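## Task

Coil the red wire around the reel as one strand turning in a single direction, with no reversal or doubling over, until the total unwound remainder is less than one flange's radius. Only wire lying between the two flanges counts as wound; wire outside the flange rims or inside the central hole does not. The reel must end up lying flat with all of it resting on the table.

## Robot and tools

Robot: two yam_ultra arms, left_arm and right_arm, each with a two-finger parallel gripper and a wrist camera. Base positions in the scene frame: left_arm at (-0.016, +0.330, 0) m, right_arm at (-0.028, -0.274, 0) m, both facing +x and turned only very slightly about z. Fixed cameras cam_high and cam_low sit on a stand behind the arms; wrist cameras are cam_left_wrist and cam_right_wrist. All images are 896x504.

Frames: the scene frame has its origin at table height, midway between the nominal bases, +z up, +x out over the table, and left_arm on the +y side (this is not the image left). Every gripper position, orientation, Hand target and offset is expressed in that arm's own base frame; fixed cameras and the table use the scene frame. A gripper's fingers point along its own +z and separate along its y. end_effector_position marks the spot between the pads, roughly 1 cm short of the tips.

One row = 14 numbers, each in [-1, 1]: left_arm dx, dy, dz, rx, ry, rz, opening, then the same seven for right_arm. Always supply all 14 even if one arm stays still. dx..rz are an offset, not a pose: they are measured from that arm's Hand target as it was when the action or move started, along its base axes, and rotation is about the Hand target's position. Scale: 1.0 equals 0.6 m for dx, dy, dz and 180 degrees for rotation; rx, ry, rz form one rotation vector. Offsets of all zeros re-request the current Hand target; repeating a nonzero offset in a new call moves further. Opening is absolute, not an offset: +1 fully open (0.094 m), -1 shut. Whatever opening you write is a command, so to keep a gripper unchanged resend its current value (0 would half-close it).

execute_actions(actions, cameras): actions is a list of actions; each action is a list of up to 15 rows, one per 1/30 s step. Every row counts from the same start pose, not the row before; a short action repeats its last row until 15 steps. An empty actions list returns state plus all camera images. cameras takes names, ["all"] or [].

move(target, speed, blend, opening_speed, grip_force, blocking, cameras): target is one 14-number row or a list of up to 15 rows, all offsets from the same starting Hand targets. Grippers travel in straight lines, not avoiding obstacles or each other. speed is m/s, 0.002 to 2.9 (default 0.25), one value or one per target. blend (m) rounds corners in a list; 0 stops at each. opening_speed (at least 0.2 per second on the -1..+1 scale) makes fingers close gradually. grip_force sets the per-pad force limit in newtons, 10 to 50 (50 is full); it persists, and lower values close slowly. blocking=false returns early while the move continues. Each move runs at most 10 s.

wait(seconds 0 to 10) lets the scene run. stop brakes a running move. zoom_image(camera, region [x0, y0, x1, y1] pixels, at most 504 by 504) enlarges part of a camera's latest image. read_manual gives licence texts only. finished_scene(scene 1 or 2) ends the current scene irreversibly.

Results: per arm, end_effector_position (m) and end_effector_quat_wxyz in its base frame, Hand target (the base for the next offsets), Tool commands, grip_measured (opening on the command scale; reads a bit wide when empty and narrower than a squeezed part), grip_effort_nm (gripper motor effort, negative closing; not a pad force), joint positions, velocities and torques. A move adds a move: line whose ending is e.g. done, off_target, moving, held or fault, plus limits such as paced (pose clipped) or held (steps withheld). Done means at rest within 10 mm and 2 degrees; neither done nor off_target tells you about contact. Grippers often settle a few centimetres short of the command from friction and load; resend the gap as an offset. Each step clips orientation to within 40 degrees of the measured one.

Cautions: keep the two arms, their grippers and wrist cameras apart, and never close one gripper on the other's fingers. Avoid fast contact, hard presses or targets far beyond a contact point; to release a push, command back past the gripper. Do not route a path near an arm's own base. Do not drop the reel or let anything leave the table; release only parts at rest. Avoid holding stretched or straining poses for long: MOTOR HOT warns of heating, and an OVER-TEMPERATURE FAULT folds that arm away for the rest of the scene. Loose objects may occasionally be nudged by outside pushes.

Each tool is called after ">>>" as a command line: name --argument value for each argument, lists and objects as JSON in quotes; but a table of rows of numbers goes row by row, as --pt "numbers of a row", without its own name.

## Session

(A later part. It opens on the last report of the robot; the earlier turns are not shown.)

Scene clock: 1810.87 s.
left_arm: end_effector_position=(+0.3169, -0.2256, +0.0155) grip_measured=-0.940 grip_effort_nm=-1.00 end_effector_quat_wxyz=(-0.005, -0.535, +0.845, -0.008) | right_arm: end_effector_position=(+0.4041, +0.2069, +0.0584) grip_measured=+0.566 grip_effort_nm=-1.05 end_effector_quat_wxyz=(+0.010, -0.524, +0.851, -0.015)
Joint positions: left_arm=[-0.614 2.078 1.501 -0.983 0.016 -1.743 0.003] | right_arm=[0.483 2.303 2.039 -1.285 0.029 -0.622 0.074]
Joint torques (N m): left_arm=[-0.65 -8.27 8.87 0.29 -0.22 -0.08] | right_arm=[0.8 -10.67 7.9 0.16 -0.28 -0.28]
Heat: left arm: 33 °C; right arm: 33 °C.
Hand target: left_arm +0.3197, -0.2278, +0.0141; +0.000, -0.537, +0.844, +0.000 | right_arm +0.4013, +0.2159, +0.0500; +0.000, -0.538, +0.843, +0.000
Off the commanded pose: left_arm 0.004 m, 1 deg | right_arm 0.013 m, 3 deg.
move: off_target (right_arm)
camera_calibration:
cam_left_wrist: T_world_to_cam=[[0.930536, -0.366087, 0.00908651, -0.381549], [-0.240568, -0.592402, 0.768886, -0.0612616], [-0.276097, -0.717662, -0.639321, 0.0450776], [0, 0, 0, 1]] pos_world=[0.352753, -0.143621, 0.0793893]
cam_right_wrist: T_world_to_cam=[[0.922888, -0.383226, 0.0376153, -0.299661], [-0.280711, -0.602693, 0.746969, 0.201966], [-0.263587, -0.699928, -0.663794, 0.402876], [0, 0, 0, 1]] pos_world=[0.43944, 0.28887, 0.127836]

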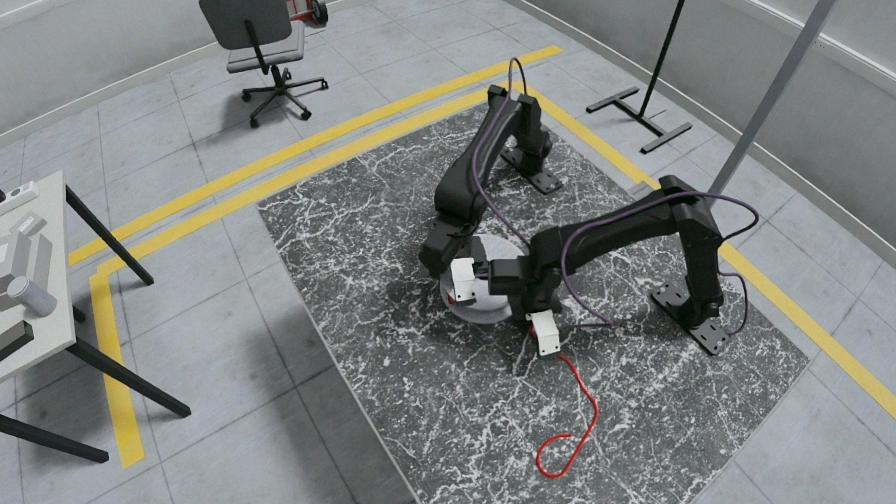

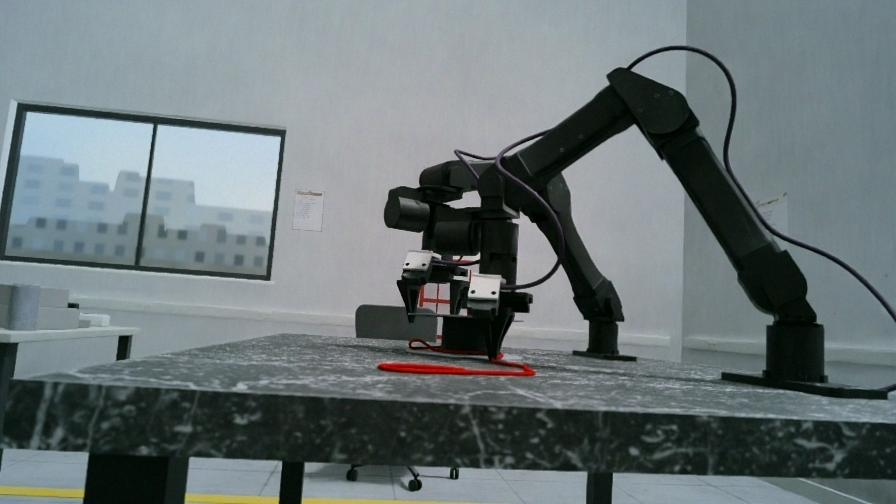

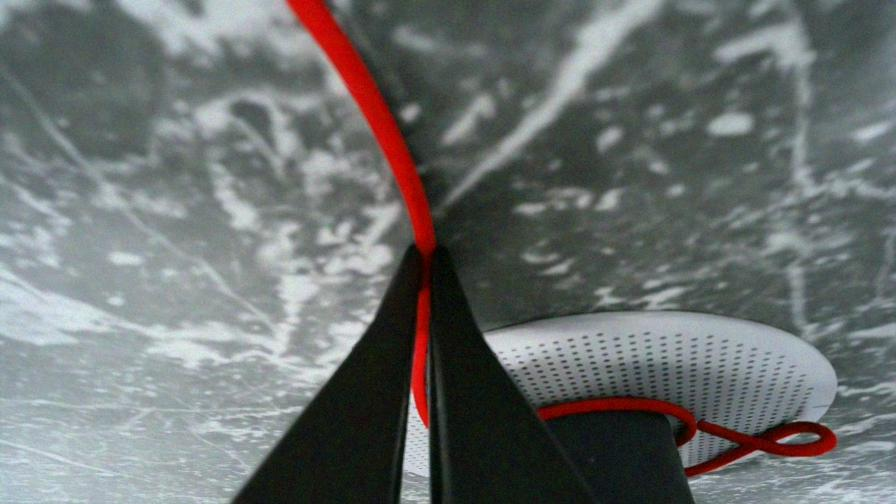

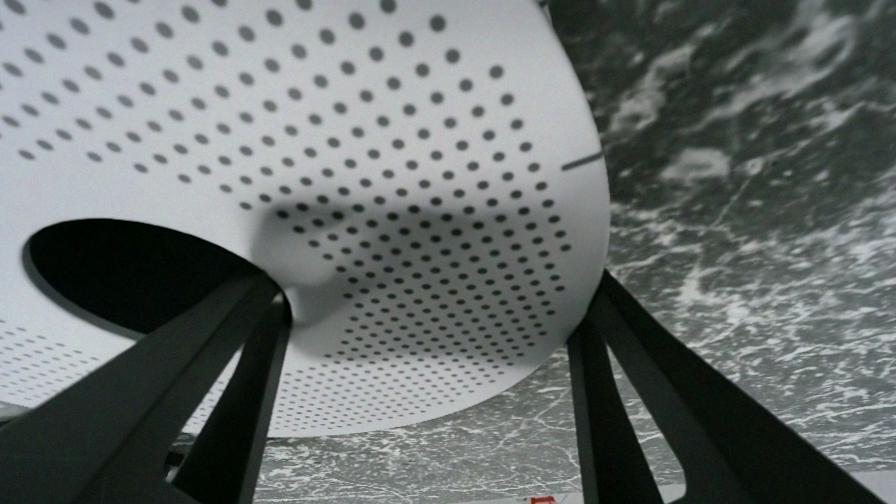

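>>> move --pt "0 0 0 0 0 0 -0.5 0.0047 -0.015 0.004 0 0 0 0.92" --pt "0.001 0.04 -0.006 0 0 0 -0.5 0.0047 -0.015 0.10 0 0 0 0.92" --pt "0.0030 0.1850 -0.006 0 0 0 -0.5 -0.1888 0.0052 0.10 0 0 -0.7778 0.92" --speed '[0.15,0.2,0.3]' --blend '[0,0.01,0]' --opening_speed 0.8 --cameras '["cam_right_wrist", "cam_left_wrist", "cam_high"]'

Scene clock: 1839.33 s.
left_arm: end_effector_position=(+0.3273, -0.1262, +0.0135) grip_measured=-0.502 grip_effort_nm=0.14 end_effector_quat_wxyz=(-0.003, -0.535, +0.845, -0.011) | right_arm: end_effector_position=(+0.2899, +0.2200, +0.1028) grip_measured=+0.918 grip_effort_nm=0.11 end_effector_quat_wxyz=(-0.008, +0.606, +0.795, -0.011)
Joint positions: left_arm=[-0.362 1.943 1.293 -0.907 0.018 -1.491 0.023] | right_arm=[0.642 1.954 1.673 -1.316 -0.009 1.944 0.09]
Joint torques (N m): left_arm=[0.75 -9.57 3.34 0.53 -0.23 0.08] | right_arm=[0.27 -14.08 4.55 0.26 0.12 0.11]
Heat: left arm: 35 °C; right arm: 33 °C.
Hand target: left_arm +0.3215, -0.1168, +0.0104; +0.000, -0.537, +0.844, +0.000 | right_arm +0.2880, +0.2191, +0.1100; +0.000, +0.608, +0.794, +0.000
Off the commanded pose: left_arm 0.011 m, 1 deg | right_arm 0.008 m, 2 deg.
move: off_target (left_arm)
camera_calibration:
cam_left_wrist: T_world_to_cam=[[0.930175, -0.366762, 0.0161145, -0.354832], [-0.246195, -0.59063, 0.768469, 0.00369124], [-0.272328, -0.718778, -0.639684, 0.116774], [0, 0, 0, 1]] pos_world=[0.362765, -0.044024, 0.0775799]
cam_right_wrist: T_world_to_cam=[[-0.941725, -0.335095, 0.0294149, 0.339851], [-0.202327, 0.634117, 0.746297, -0.150042], [-0.268733, 0.696855, -0.664963, 0.105644], [0, 0, 0, 1]] pos_world=[0.318079, 0.135407, 0.172229]
Images, in order (width x height): cam_high 896x504, cam_left_wrist 896x504, cam_right_wrist 896x504.

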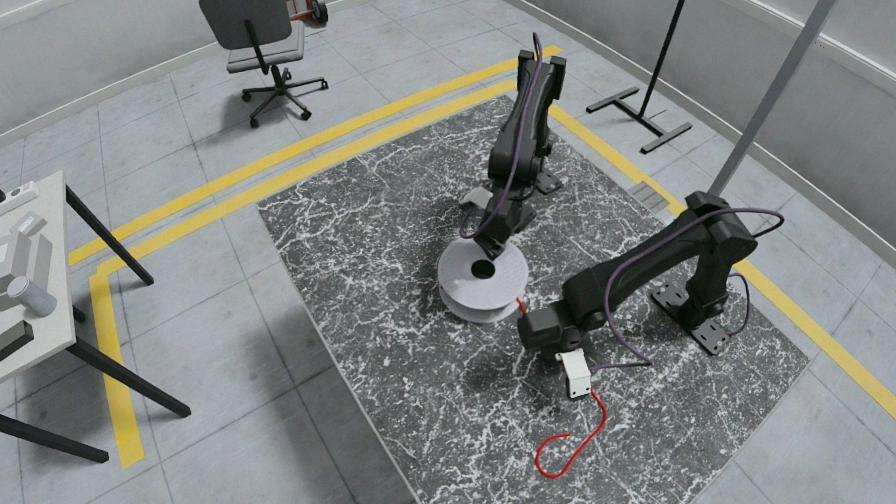

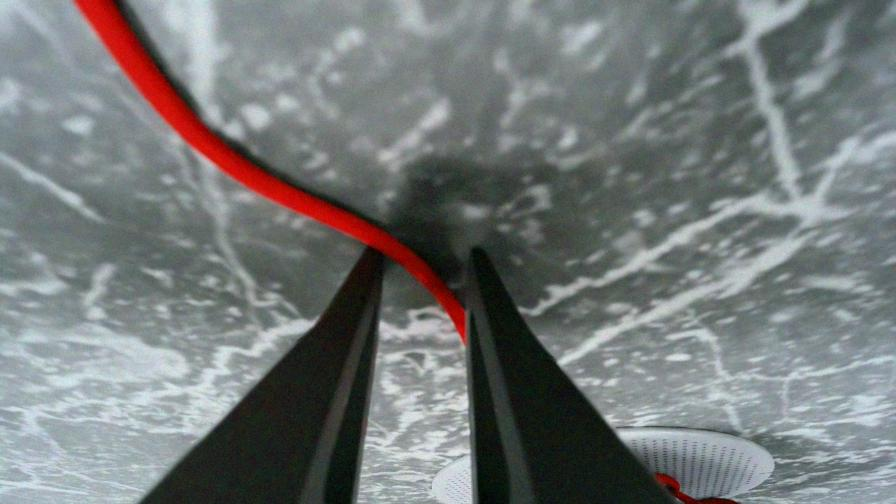

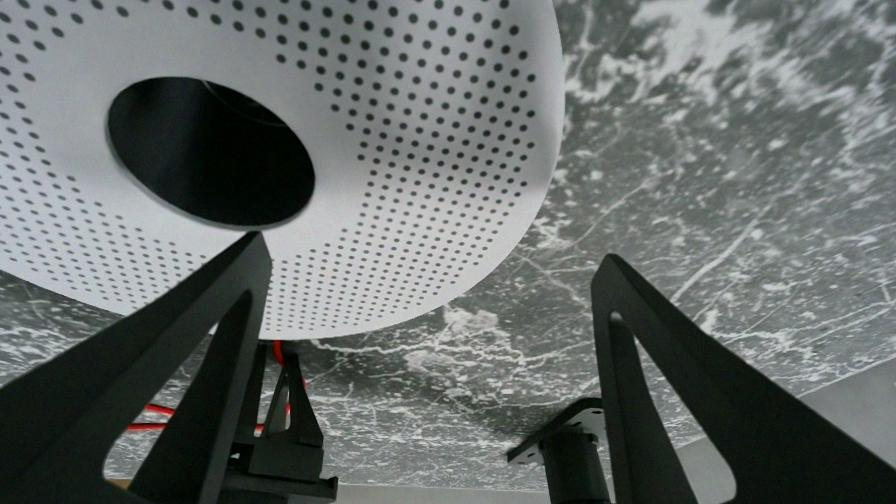

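>>> move --pt "0 0 0 0 0 0 -0.5 0.0042 -0.0083 -0.05 0 0 0 0.92" --pt "0 0 0 0 0 0 -0.5 0.0042 -0.0083 -0.1 0 0 0 0.92" --pt "0 0 0 0 0 0 -1.0 0.0042 -0.0083 -0.1 0 0 0 0.5" --speed 0.12 --blend '[0.005,0,0]' --opening_speed 0.6 --cameras '["cam_right_wrist", "cam_left_wrist"]'

Scene clock: 1857.77 s.
left_arm: end_effector_position=(+0.3273, -0.1262, +0.0135) grip_measured=-0.937 grip_effort_nm=-0.95 end_effector_quat_wxyz=(-0.003, -0.534, +0.845, -0.011) | right_arm: end_effector_position=(+0.2921, +0.2189, +0.0544) grip_measured=+0.570 grip_effort_nm=-1.04 end_effector_quat_wxyz=(-0.003, +0.609, +0.794, +0.006)
Joint positions: left_arm=[-0.362 1.943 1.293 -0.907 0.018 -1.489 0.003] | right_arm=[0.636 1.948 1.471 -1.083 -0.009 1.944 0.074]
Joint torques (N m): left_arm=[0.8 -9.62 3.33 0.53 -0.22 0.08] | right_arm=[-0.36 -10.35 4.49 0.33 0.09 -0.03]
Heat: left arm: 35 °C; right arm: 32 °C.
Hand target: left_arm +0.3215, -0.1168, +0.0104; +0.000, -0.537, +0.844, +0.000 | right_arm +0.2906, +0.2141, +0.0500; +0.000, +0.608, +0.794, +0.000
Off the commanded pose: left_arm 0.011 m, 1 deg | right_arm 0.007 m, 1 deg.
move: off_target (left_arm); target 3's new opening was sent with left_arm's hand 0.011 m and 1 deg from that target
camera_calibration:
cam_left_wrist: T_world_to_cam=[[0.929754, -0.367826, 0.0161494, -0.354762], [-0.246896, -0.59034, 0.768467, 0.00390046], [-0.273129, -0.718473, -0.639686, 0.117008], [0, 0, 0, 1]] pos_world=[0.362763, -0.0441217, 0.0775798]
cam_right_wrist: T_world_to_cam=[[-0.944209, -0.329286, -0.00633094, 0.344323], [-0.220841, 0.618754, 0.753905, -0.104339], [-0.244333, 0.713242, -0.656953, 0.063732], [0, 0, 0, 1]] pos_world=[0.317643, 0.132485, 0.122711]
Images, in order (width x height): cam_left_wrist 896x504, cam_right_wrist 896x504.

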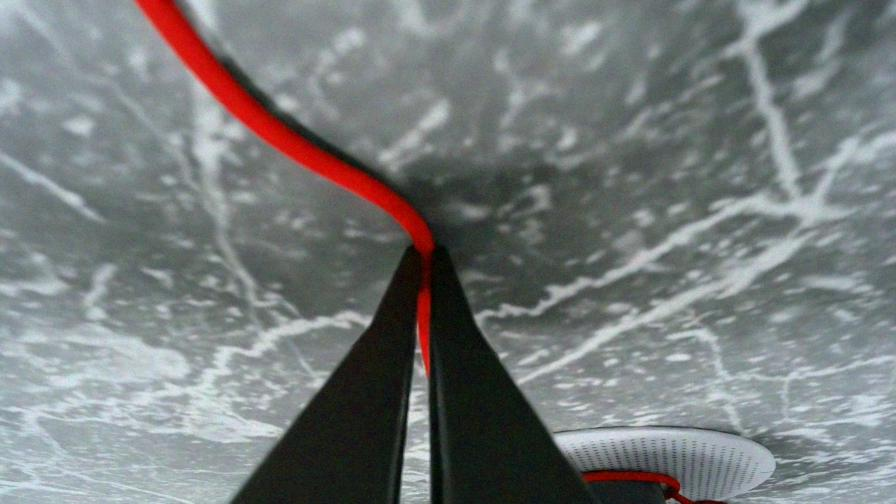

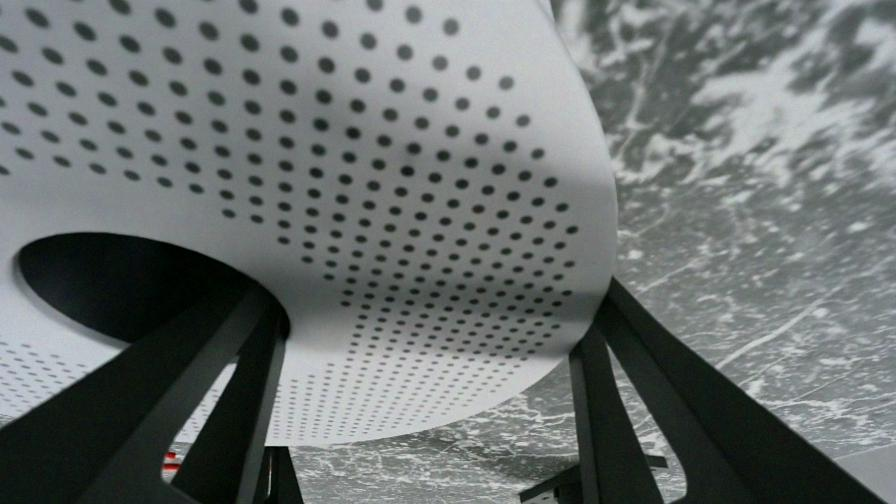

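>>> move --pt "-0.0015 -0.0209 0 0 0 0 -1 0.0122 -0.0230 0 0 0 0.0778 0.5" --pt "-0.0029 -0.0418 0 0 0 0 -1 0.0273 -0.0433 0 0 0 0.1556 0.5" --pt "-0.0044 -0.0626 0 0 0 0 -1 0.0470 -0.0590 0 0 0 0.2333 0.5" --pt "-0.0059 -0.0835 0 0 0 0 -1 0.0697 -0.0690 0 0 0 0.3111 0.5" --pt "-0.0074 -0.1044 0 0 0 0 -1 0.0942 -0.0728 0 0 0 0.3889 0.5" --pt "-0.0088 -0.1253 0 0 0 0 -1 0.1188 -0.0702 0 0 0 0.4667 0.5" --pt "-0.0103 -0.1462 0 0 0 0 -1 0.1420 -0.0613 0 0 0 0.5444 0.5" --pt "-0.0118 -0.1670 0 0 0 0 -1 0.1623 -0.0467 0 0 0 0.6222 0.5" --pt "-0.0132 -0.1879 0 0 0 0 -1 0.1783 -0.0272 0 0 0 0.7 0.5" --pt "-0.0147 -0.2088 0 0 0 0 -1 0.1893 -0.0038 0 0 0 0.7778 0.5" --speed 0.2 --blend 0.008 --cameras '["cam_right_wrist", "cam_left_wrist", "cam_high", "cam_low"]'

>>> zoom_image --camera "cam_high" --region '[400, 220, 620, 380]'

Scene clock: 1885.33 s.
left_arm: end_effector_position=(+0.3096, -0.2339, +0.0151) grip_measured=-0.940 grip_effort_nm=-1.00 end_effector_quat_wxyz=(-0.001, -0.537, +0.844, +0.000) | right_arm: end_effector_position=(+0.4098, +0.2004, +0.0553) grip_measured=+0.569 grip_effort_nm=-1.04 end_effector_quat_wxyz=(+0.011, -0.522, +0.853, -0.016)
Joint positions: left_arm=[-0.649 2.086 1.512 -0.998 0.002 -1.782 0.003] | right_arm=[0.465 2.311 2.04 -1.275 0.031 -0.634 0.074]
Joint torques (N m): left_arm=[-1.06 -7.83 8.59 0.51 -0.08 -0.1] | right_arm=[1.46 -11.14 8.14 0 -0.29 -0.24]
Heat: left arm: 35 °C; right arm: 32 °C.
Hand target: left_arm +0.3127, -0.2421, +0.0106; +0.000, -0.537, +0.844, +0.000 | right_arm +0.4042, +0.2117, +0.0501; +0.000, -0.538, +0.843, -0.001
Off the commanded pose: left_arm 0.010 m, 0 deg | right_arm 0.014 m, 3 deg.
move: off_target (right_arm)
camera_calibration:
cam_left_wrist: T_world_to_cam=[[0.931787, -0.363005, 0.000520867, -0.377341], [-0.237088, -0.607486, 0.758123, -0.0719926], [-0.274886, -0.706532, -0.652112, 0.0393766], [0, 0, 0, 1]] pos_world=[0.345357, -0.15289, 0.0804537]
cam_right_wrist: T_world_to_cam=[[0.92055, -0.388492, 0.0407665, -0.305505], [-0.286595, -0.600791, 0.746267, 0.204095], [-0.265427, -0.698659, -0.664398, 0.398244], [0, 0, 0, 1]] pos_world=[0.44543, 0.282169, 0.124738]

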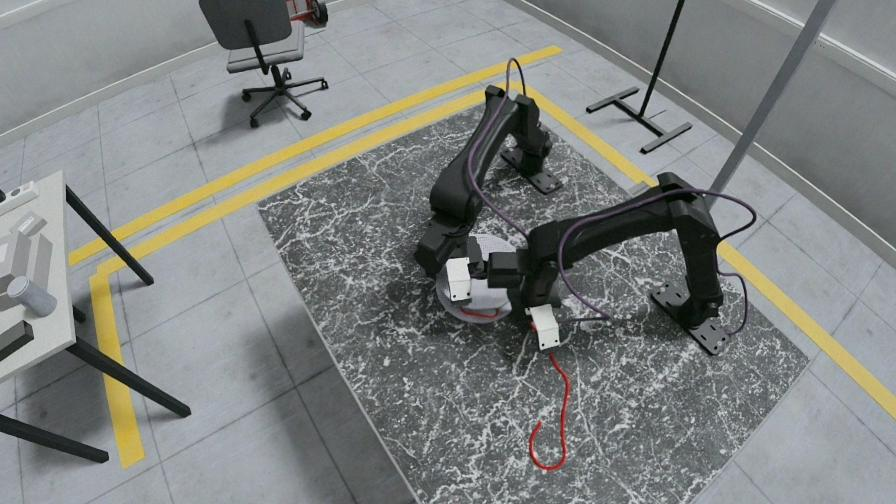

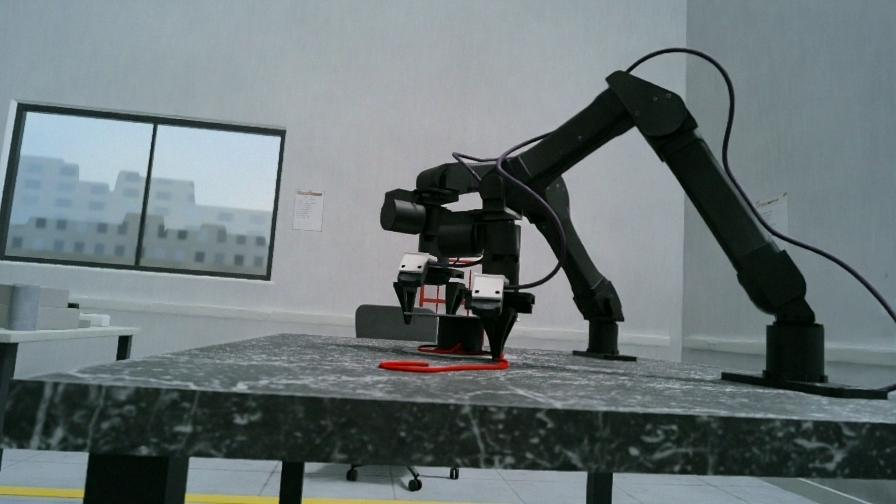

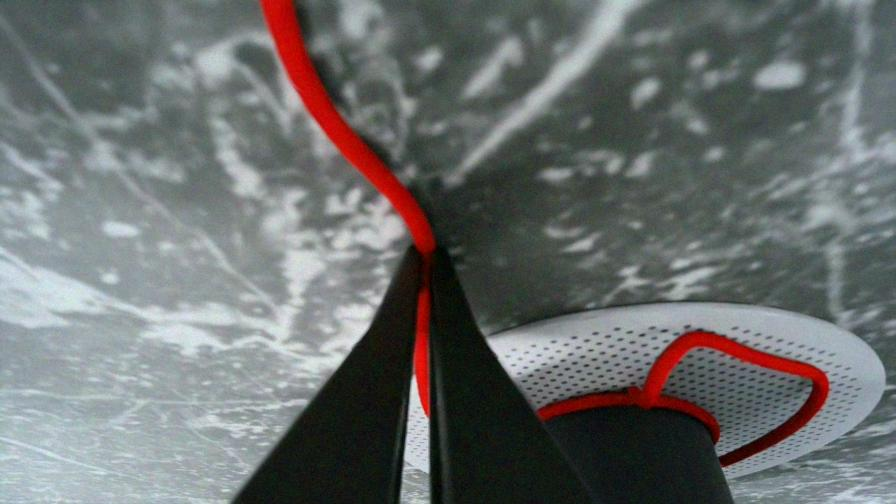

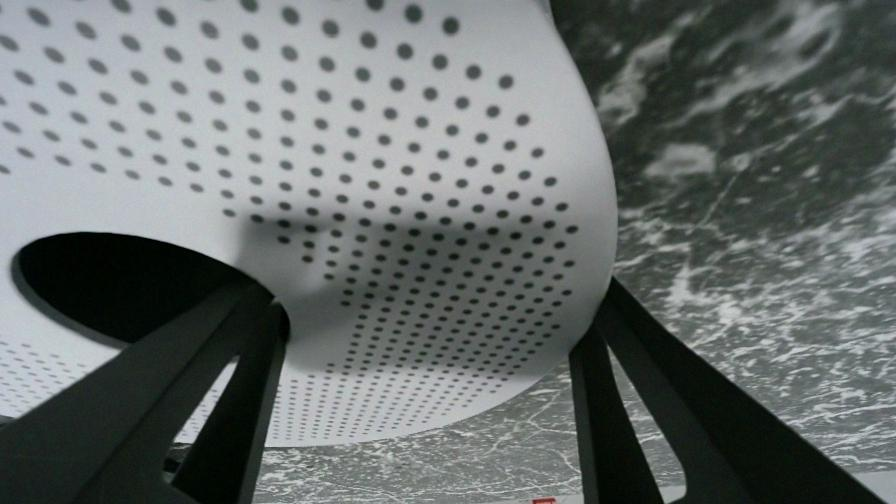

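Scaled by 2.291 from the camera's 896x504 image, which has a finer 1280x720 frame.

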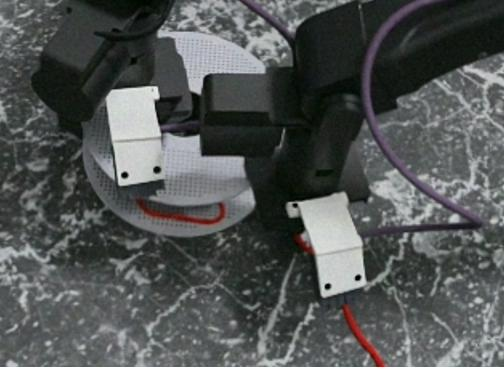

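>>> move --pt "0 0 0 0 0 0 -0.5 0.0093 -0.0188 0.004 0 0 0 0.92" --pt "0.001 0.05 0 0 0 0 -0.5 0.0093 -0.0188 0.10 0 0 0 0.92" --pt "0.0155 0.2160 0 0 0 0 -0.5 -0.187 -0.0033 0.10 0 0 -0.7778 0.92" --speed '[0.15,0.2,0.3]' --blend '[0,0.01,0]' --opening_speed 0.8 --cameras '["cam_right_wrist", "cam_left_wrist", "cam_high"]'

Scene clock: 1908.87 s.
left_arm: end_effector_position=(+0.3280, -0.1210, +0.0135) grip_measured=-0.502 grip_effort_nm=0.14 end_effector_quat_wxyz=(-0.002, -0.535, +0.845, -0.010) | right_arm: end_effector_position=(+0.2938, +0.2107, +0.1030) grip_measured=+0.918 grip_effort_nm=0.10 end_effector_quat_wxyz=(-0.008, +0.606, +0.795, -0.011)
Joint positions: left_arm=[-0.348 1.94 1.288 -0.906 0.016 -1.478 0.023] | right_arm=[0.615 1.944 1.661 -1.314 -0.009 1.917 0.09]
Joint torques (N m): left_arm=[0.72 -9.57 3.36 0.54 -0.21 0.08] | right_arm=[0.46 -13.86 4.6 0.3 0.1 0.12]
Heat: left arm: 35 °C; right arm: 32 °C.
Hand target: left_arm +0.3220, -0.1124, +0.0105; +0.000, -0.537, +0.844, +0.000 | right_arm +0.2920, +0.2098, +0.1101; -0.001, +0.608, +0.794, +0.000
Off the commanded pose: left_arm 0.011 m, 1 deg | right_arm 0.007 m, 2 deg.
move: off_target (left_arm)
camera_calibration:
cam_left_wrist: T_world_to_cam=[[0.930442, -0.366094, 0.0159172, -0.353616], [-0.246296, -0.592629, 0.766896, 0.0067274], [-0.271323, -0.717472, -0.641574, 0.120491], [0, 0, 0, 1]] pos_world=[0.363368, -0.0390207, 0.0777734]
cam_right_wrist: T_world_to_cam=[[-0.94173, -0.335083, 0.0293949, 0.340466], [-0.202043, 0.633361, 0.747016, -0.143541], [-0.26893, 0.697548, -0.664156, 0.113241], [0, 0, 0, 1]] pos_world=[0.322079, 0.126006, 0.17243]
Images, in order (width x height): cam_high 896x504, cam_left_wrist 896x504, cam_right_wrist 896x504.

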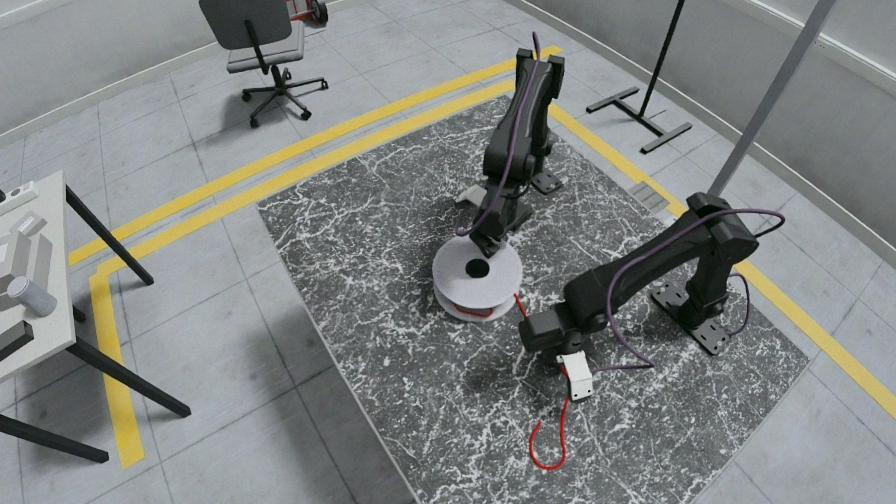

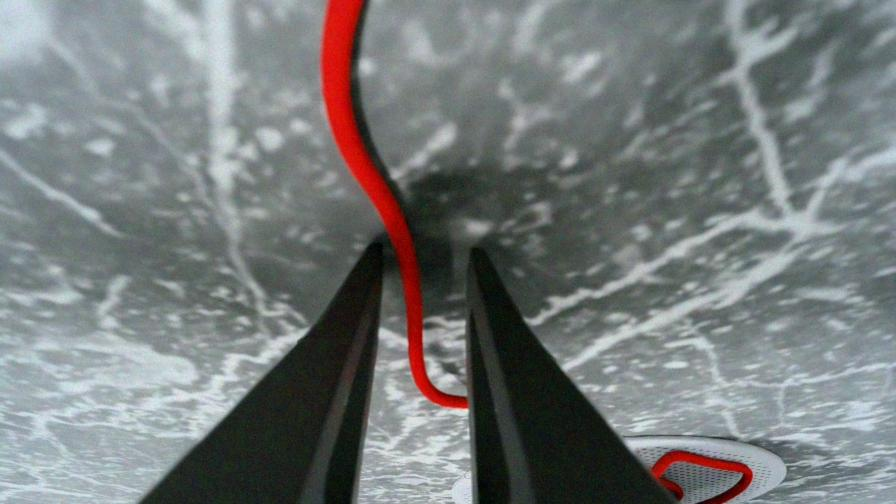

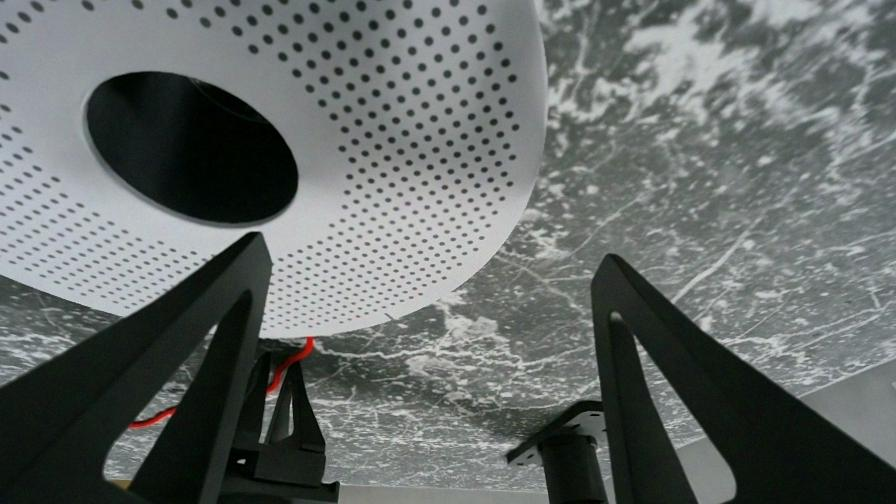

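>>> move --pt "0 0 0 0 0 0 -0.5 0.0127 -0.0077 -0.05 0 0 0 0.92" --pt "0 0 0 0 0 0 -0.5 0.0127 -0.0077 -0.1 0 0 0 0.92" --pt "0 0 0 0 0 0 -1.0 0.0127 -0.0077 -0.1 0 0 0 0.5" --speed 0.12 --blend '[0.005,0,0]' --opening_speed 0.6 --cameras '["cam_right_wrist"]'

Scene clock: 1920.33 s.
left_arm: end_effector_position=(+0.3280, -0.1210, +0.0135) grip_measured=-0.935 grip_effort_nm=-0.95 end_effector_quat_wxyz=(-0.002, -0.535, +0.845, -0.010) | right_arm: end_effector_position=(+0.3009, +0.2095, +0.0587) grip_measured=+0.564 grip_effort_nm=-1.04 end_effector_quat_wxyz=(-0.002, +0.610, +0.792, +0.011)
Joint positions: left_arm=[-0.348 1.94 1.288 -0.906 0.016 -1.477 0.003] | right_arm=[0.601 1.943 1.482 -1.091 -0.01 1.913 0.073]
Joint torques (N m): left_arm=[0.66 -9.55 3.37 0.54 -0.2 0.08] | right_arm=[-0.39 -9.32 4.6 0.38 0.1 -0.1]
Heat: left arm: 37 °C; right arm: 32 °C.
Hand target: left_arm +0.3220, -0.1124, +0.0105; +0.000, -0.537, +0.844, +0.000 | right_arm +0.2996, +0.2052, +0.0501; -0.001, +0.608, +0.794, +0.000
Off the commanded pose: left_arm 0.011 m, 1 deg | right_arm 0.010 m, 1 deg.
move: off_target (left_arm); target 3's new opening was sent with left_arm's hand 0.011 m and 1 deg from that target
camera_calibration:
cam_right_wrist: T_world_to_cam=[[-0.945517, -0.325262, -0.0142084, 0.349633], [-0.223224, 0.615896, 0.755541, -0.098739], [-0.236998, 0.717549, -0.654947, 0.0721243], [0, 0, 0, 1]] pos_world=[0.325637, 0.122783, 0.126807]
Images, in order (width x height): cam_right_wrist 896x504.

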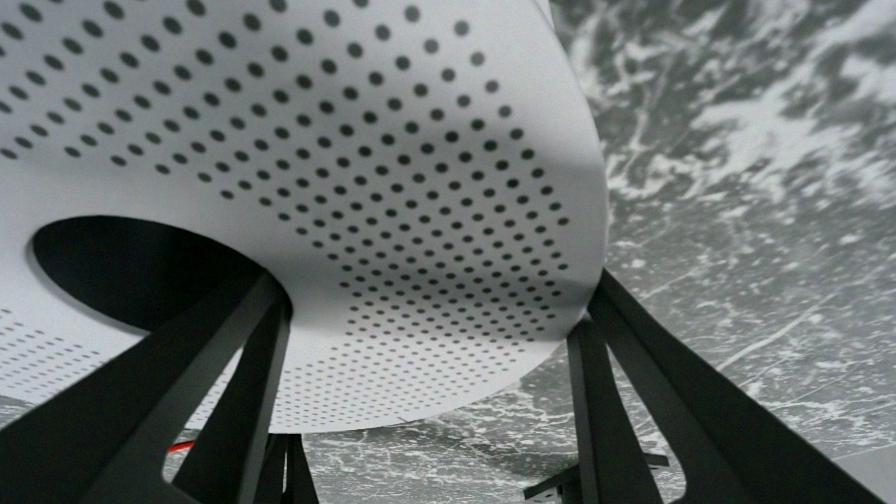

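>>> move --pt "-0.0008 -0.0235 0 0 0 0 -1 0.0105 -0.0238 0 0 0 0.0778 0.5" --pt "-0.0016 -0.0470 0 0 0 0 -1 0.0243 -0.0442 0 0 0 0.1556 0.5" --pt "-0.0024 -0.0704 0 0 0 0 -1 0.0427 -0.0598 0 0 0 0.2333 0.5" --pt "-0.0032 -0.0939 0 0 0 0 -1 0.0640 -0.0698 0 0 0 0.3111 0.5" --pt "-0.0040 -0.1174 0 0 0 0 -1 0.0872 -0.0737 0 0 0 0.3889 0.5" --pt "-0.0048 -0.1409 0 0 0 0 -1 0.1105 -0.0710 0 0 0 0.4667 0.5" --pt "-0.0056 -0.1644 0 0 0 0 -1 0.1323 -0.0622 0 0 0 0.5444 0.5" --pt "-0.0064 -0.1878 0 0 0 0 -1 0.1513 -0.0475 0 0 0 0.6222 0.5" --pt "-0.0072 -0.2113 0 0 0 0 -1 0.1660 -0.0280 0 0 0 0.7 0.5" --pt "-0.0080 -0.2348 0 0 0 0 -1 0.1757 -0.0047 0 0 0 0.7778 0.5" --speed 0.2 --blend 0.008 --cameras '["cam_right_wrist", "cam_left_wrist", "cam_high"]'

>>> zoom_image --camera "cam_high" --region '[400, 220, 620, 380]'

Scene clock: 1938.10 s.
left_arm: end_effector_position=(+0.3100, -0.2438, +0.0153) grip_measured=-0.939 grip_effort_nm=-1.00 end_effector_quat_wxyz=(-0.007, -0.536, +0.844, +0.007) | right_arm: end_effector_position=(+0.4085, +0.1887, +0.0591) grip_measured=+0.563 grip_effort_nm=-1.04 end_effector_quat_wxyz=(+0.008, -0.519, +0.855, -0.014)
Joint positions: left_arm=[-0.665 2.124 1.572 -1.036 0.009 -1.796 0.003] | right_arm=[0.441 2.287 2.015 -1.28 0.027 -0.65 0.073]
Joint torques (N m): left_arm=[-0.96 -8.06 8.73 0.63 -0.13 -0.09] | right_arm=[1.65 -10.45 7.82 0.19 -0.27 -0.23]
Heat: left arm: 37 °C; right arm: 32 °C.
Hand target: left_arm +0.3171, -0.2533, +0.0104; +0.000, -0.537, +0.844, +0.000 | right_arm +0.4050, +0.2023, +0.0501; +0.000, -0.538, +0.843, -0.001
Off the commanded pose: left_arm 0.013 m, 1 deg | right_arm 0.017 m, 3 deg.
move: off_target (left_arm, right_arm)
camera_calibration:
cam_left_wrist: T_world_to_cam=[[0.93085, -0.365014, -0.0168202, -0.381138], [-0.225616, -0.610352, 0.75932, -0.0823587], [-0.287429, -0.703019, -0.6505, 0.0372844], [0, 0, 0, 1]] pos_world=[0.346918, -0.163177, 0.0803793]
cam_right_wrist: T_world_to_cam=[[0.918023, -0.395079, 0.0338563, -0.306301], [-0.285356, -0.598948, 0.74822, 0.192902], [-0.275328, -0.696544, -0.662586, 0.39587], [0, 0, 0, 1]] pos_world=[0.445231, 0.270266, 0.128335]
Images, in order (width x height): cam_high 896x504, cam_left_wrist 896x504, cam_right_wrist 896x504.

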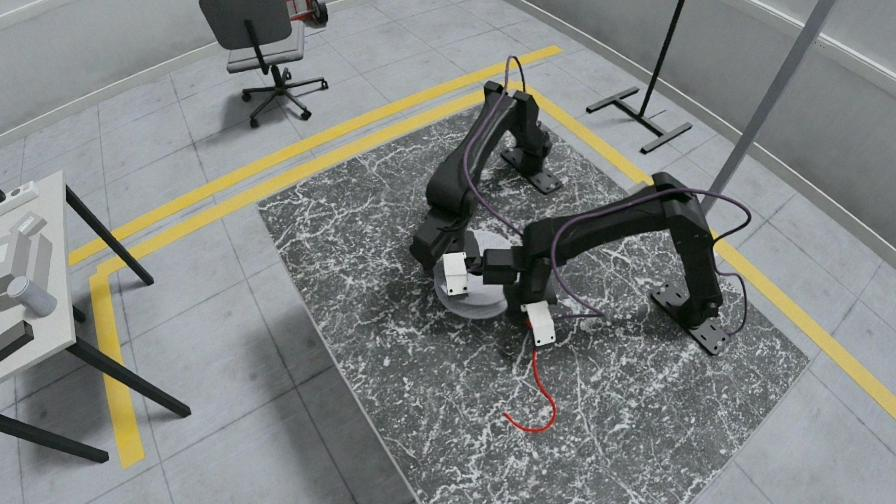

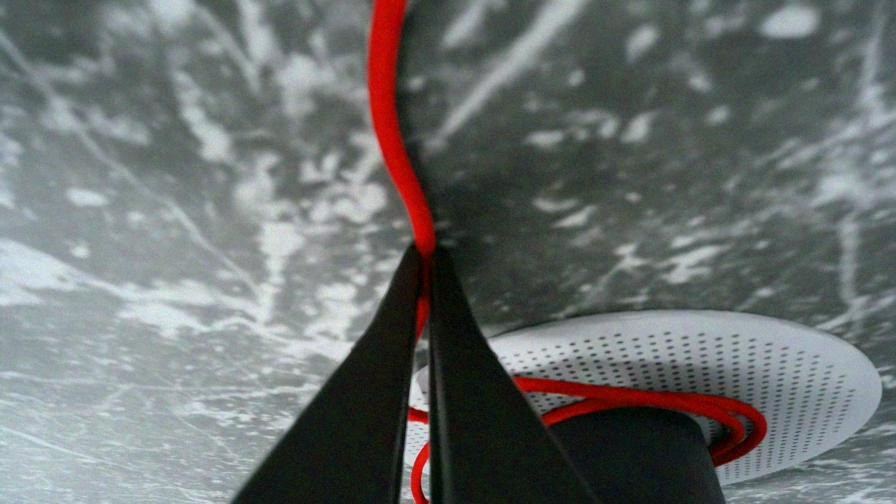

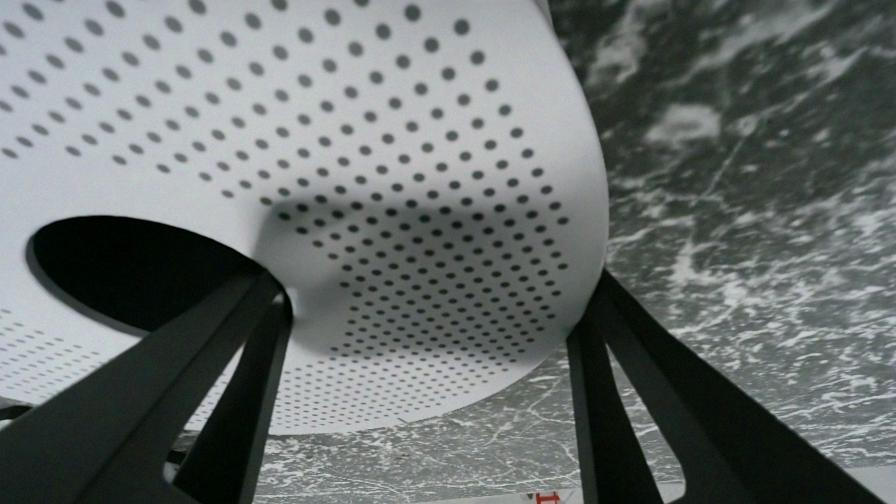

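Scaled by 2.291 from the camera's 896x504 image, which has a finer 1280x720 frame.

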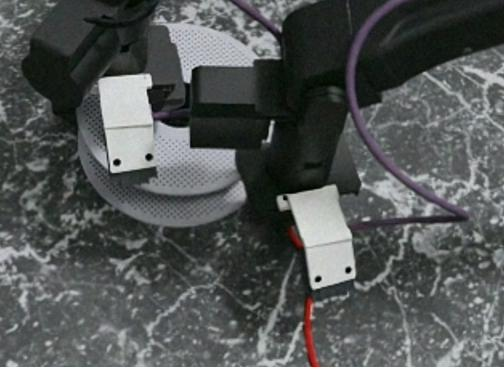

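>>> zoom_image --camera "cam_left_wrist" --region '[340, 220, 896, 504]'

Region (340, 220, 896, 504) is 556x284 pixels. A region can be at most 504 by 504 pixels.

>>> zoom_image --camera "cam_left_wrist" --region '[360, 300, 620, 504]'

>>> zoom_image --camera "cam_high" --region '[490, 290, 590, 450]'

Scaled by 1.938 from the camera's 896x504 image, which has a finer 1280x720 frame.

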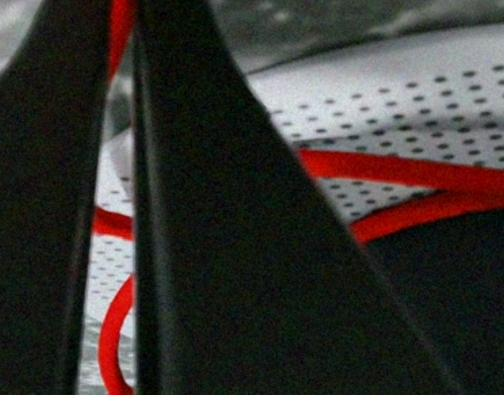

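Scaled by 3.150 from the camera's 896x504 image, which has a finer 1280x720 frame.

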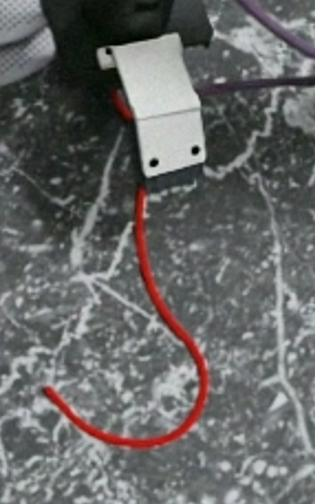

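>>> move --pt "0 0 0 0 0 0 -0.5 0.0058 -0.0227 0.004 0 0 0 0.92" --pt "0.0 0.05 0 0 0 0 -0.5 0.0058 -0.0227 0.10 0 0 0 0.92" --pt "0.004 0.1255 0 0 0 0 -0.5 -0.1 -0.1205 0.10 0 0 -0.4 0.92" --pt "0.0148 0.2332 0 0 0 0 -0.5 -0.2117 -0.2113 0.05 0 0 -0.7778 0.92" --speed '[0.15,0.2,0.3,0.3]' --blend '[0,0.01,0.01,0]' --opening_speed 0.8 --cameras '["cam_right_wrist", "cam_left_wrist", "cam_high"]'

>>> zoom_image --camera "cam_right_wrist" --region '[0, 100, 440, 420]'

Scene clock: 1976.43 s.
left_arm: end_effector_position=(+0.3323, -0.1222, +0.0137) grip_measured=-0.502 grip_effort_nm=0.15 end_effector_quat_wxyz=(-0.002, -0.535, +0.845, -0.011) | right_arm: end_effector_position=(+0.2785, +0.0779, +0.0769) grip_measured=+0.918 grip_effort_nm=0.11 end_effector_quat_wxyz=(-0.010, +0.603, +0.798, -0.007)
Joint positions: left_arm=[-0.347 1.954 1.309 -0.912 0.016 -1.476 0.023] | right_arm=[0.265 1.681 1.226 -1.141 -0.007 1.559 0.09]
Joint torques (N m): left_arm=[0.7 -9.66 3.34 0.55 -0.21 0.1] | right_arm=[-0.34 -10.55 4.63 0.31 0.04 0.07]
Heat: left arm: 37 °C; right arm: 33 °C.
Hand target: left_arm +0.3261, -0.1134, +0.0105; +0.000, -0.537, +0.844, +0.000 | right_arm +0.2780, +0.0756, +0.0801; -0.001, +0.608, +0.794, +0.000
Off the commanded pose: left_arm 0.011 m, 1 deg | right_arm 0.004 m, 2 deg.
move: off_target (left_arm)
camera_calibration:
cam_left_wrist: T_world_to_cam=[[0.930285, -0.366443, 0.0170048, -0.358102], [-0.247313, -0.592266, 0.766849, 0.00731547], [-0.270935, -0.717594, -0.641602, 0.12078], [0, 0, 0, 1]] pos_world=[0.36767, -0.0402207, 0.0779721]
cam_right_wrist: T_world_to_cam=[[-0.93908, -0.3428, 0.0248398, 0.282497], [-0.208326, 0.625197, 0.75215, -0.0410779], [-0.273367, 0.701154, -0.658524, 0.184889], [0, 0, 0, 1]] pos_world=[0.307272, -0.0071136, 0.145633]
Images, in order (width x height): cam_high 896x504, cam_left_wrist 896x504, cam_right_wrist 896x504.

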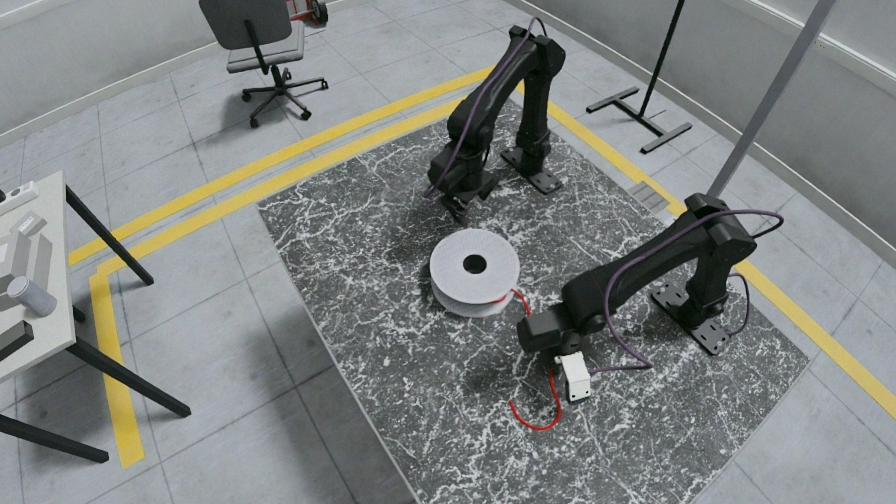

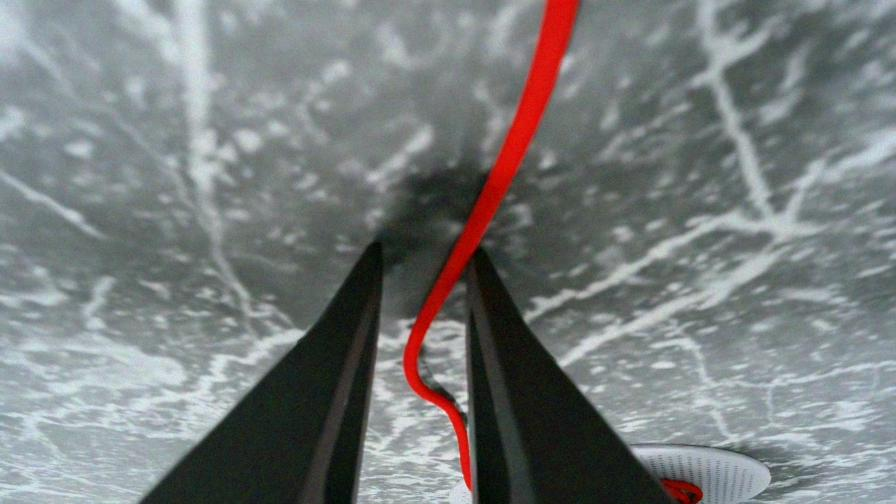

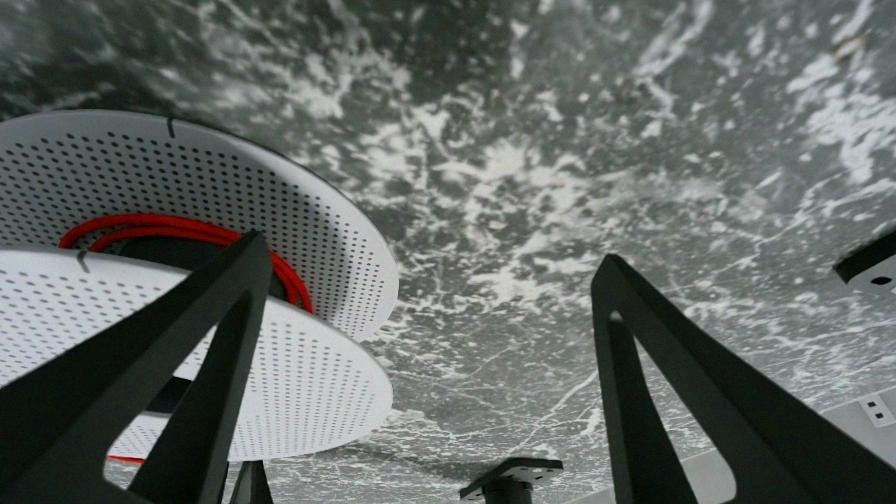

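Scaled by 1.145 from the camera's 896x504 image, which has a finer 1280x720 frame.

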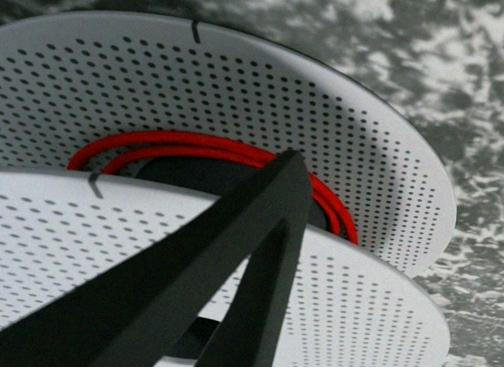

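>>> zoom_image --camera "cam_high" --region '[410, 210, 570, 330]'

>>> zoom_image --camera "cam_left_wrist" --region '[400, 340, 800, 504]'

Scaled by 3.150 from the camera's 896x504 image, which has a finer 1280x720 frame.

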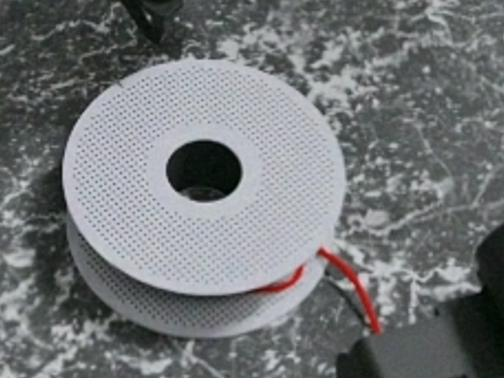

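Scaled by 1.260 from the camera's 896x504 image, which has a finer 1280x720 frame.

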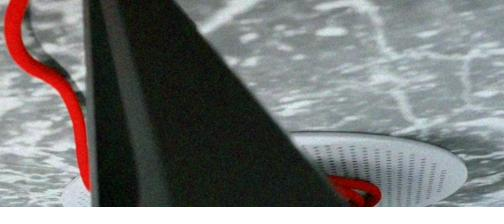

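>>> move --pt "0 0 0 0 0 0 -0.6 0.008 0.02 0.055 0 0 0 0.92" --pt "0 0 0 0 0 0 -0.6 0.035 0.1952 0.055 0 0 0 0.92" --pt "0 0 0 0 0 0 -0.6 0.035 0.1952 0.0 0 0 0 0.92" --speed '[0.2,0.25,0.15]' --blend '[0.02,0,0]' --cameras '["cam_right_wrist"]'

Scene clock: 2003.23 s.
left_arm: end_effector_position=(+0.3323, -0.1222, +0.0137) grip_measured=-0.598 grip_effort_nm=-0.10 end_effector_quat_wxyz=(-0.002, -0.535, +0.845, -0.011) | right_arm: end_effector_position=(+0.2984, +0.1966, +0.0878) grip_measured=+0.918 grip_effort_nm=0.11 end_effector_quat_wxyz=(-0.003, +0.602, +0.798, +0.009)
Joint positions: left_arm=[-0.347 1.954 1.309 -0.912 0.016 -1.476 0.019] | right_arm=[0.574 1.892 1.53 -1.193 -0.012 1.867 0.09]
Joint torques (N m): left_arm=[0.69 -9.68 3.36 0.53 -0.21 0.08] | right_arm=[-0.43 -8.83 5.03 0.36 0.13 0.16]
Heat: left arm: 35 °C; right arm: 32 °C.
Hand target: left_arm +0.3261, -0.1134, +0.0105; +0.000, -0.537, +0.844, +0.000 | right_arm +0.2991, +0.1927, +0.0801; -0.001, +0.608, +0.794, +0.000
Off the commanded pose: left_arm 0.011 m, 1 deg | right_arm 0.009 m, 1 deg.
move: off_target (left_arm); blend cut to 0 m at target 1
camera_calibration:
cam_right_wrist: T_world_to_cam=[[-0.939059, -0.343588, -0.0107346, 0.344909], [-0.232612, 0.612139, 0.755763, -0.109759], [-0.2531, 0.712203, -0.654757, 0.105773], [0, 0, 0, 1]] pos_world=[0.32513, 0.110363, 0.15591]
Images, in order (width x height): cam_right_wrist 896x504.

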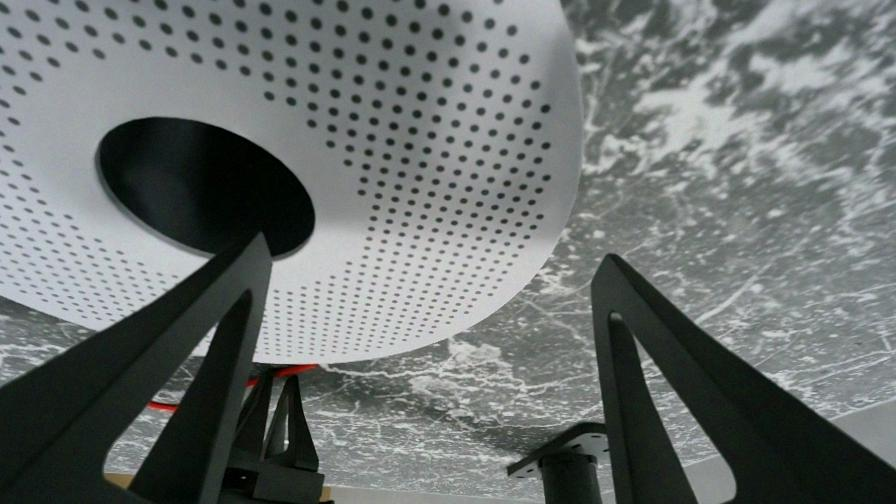

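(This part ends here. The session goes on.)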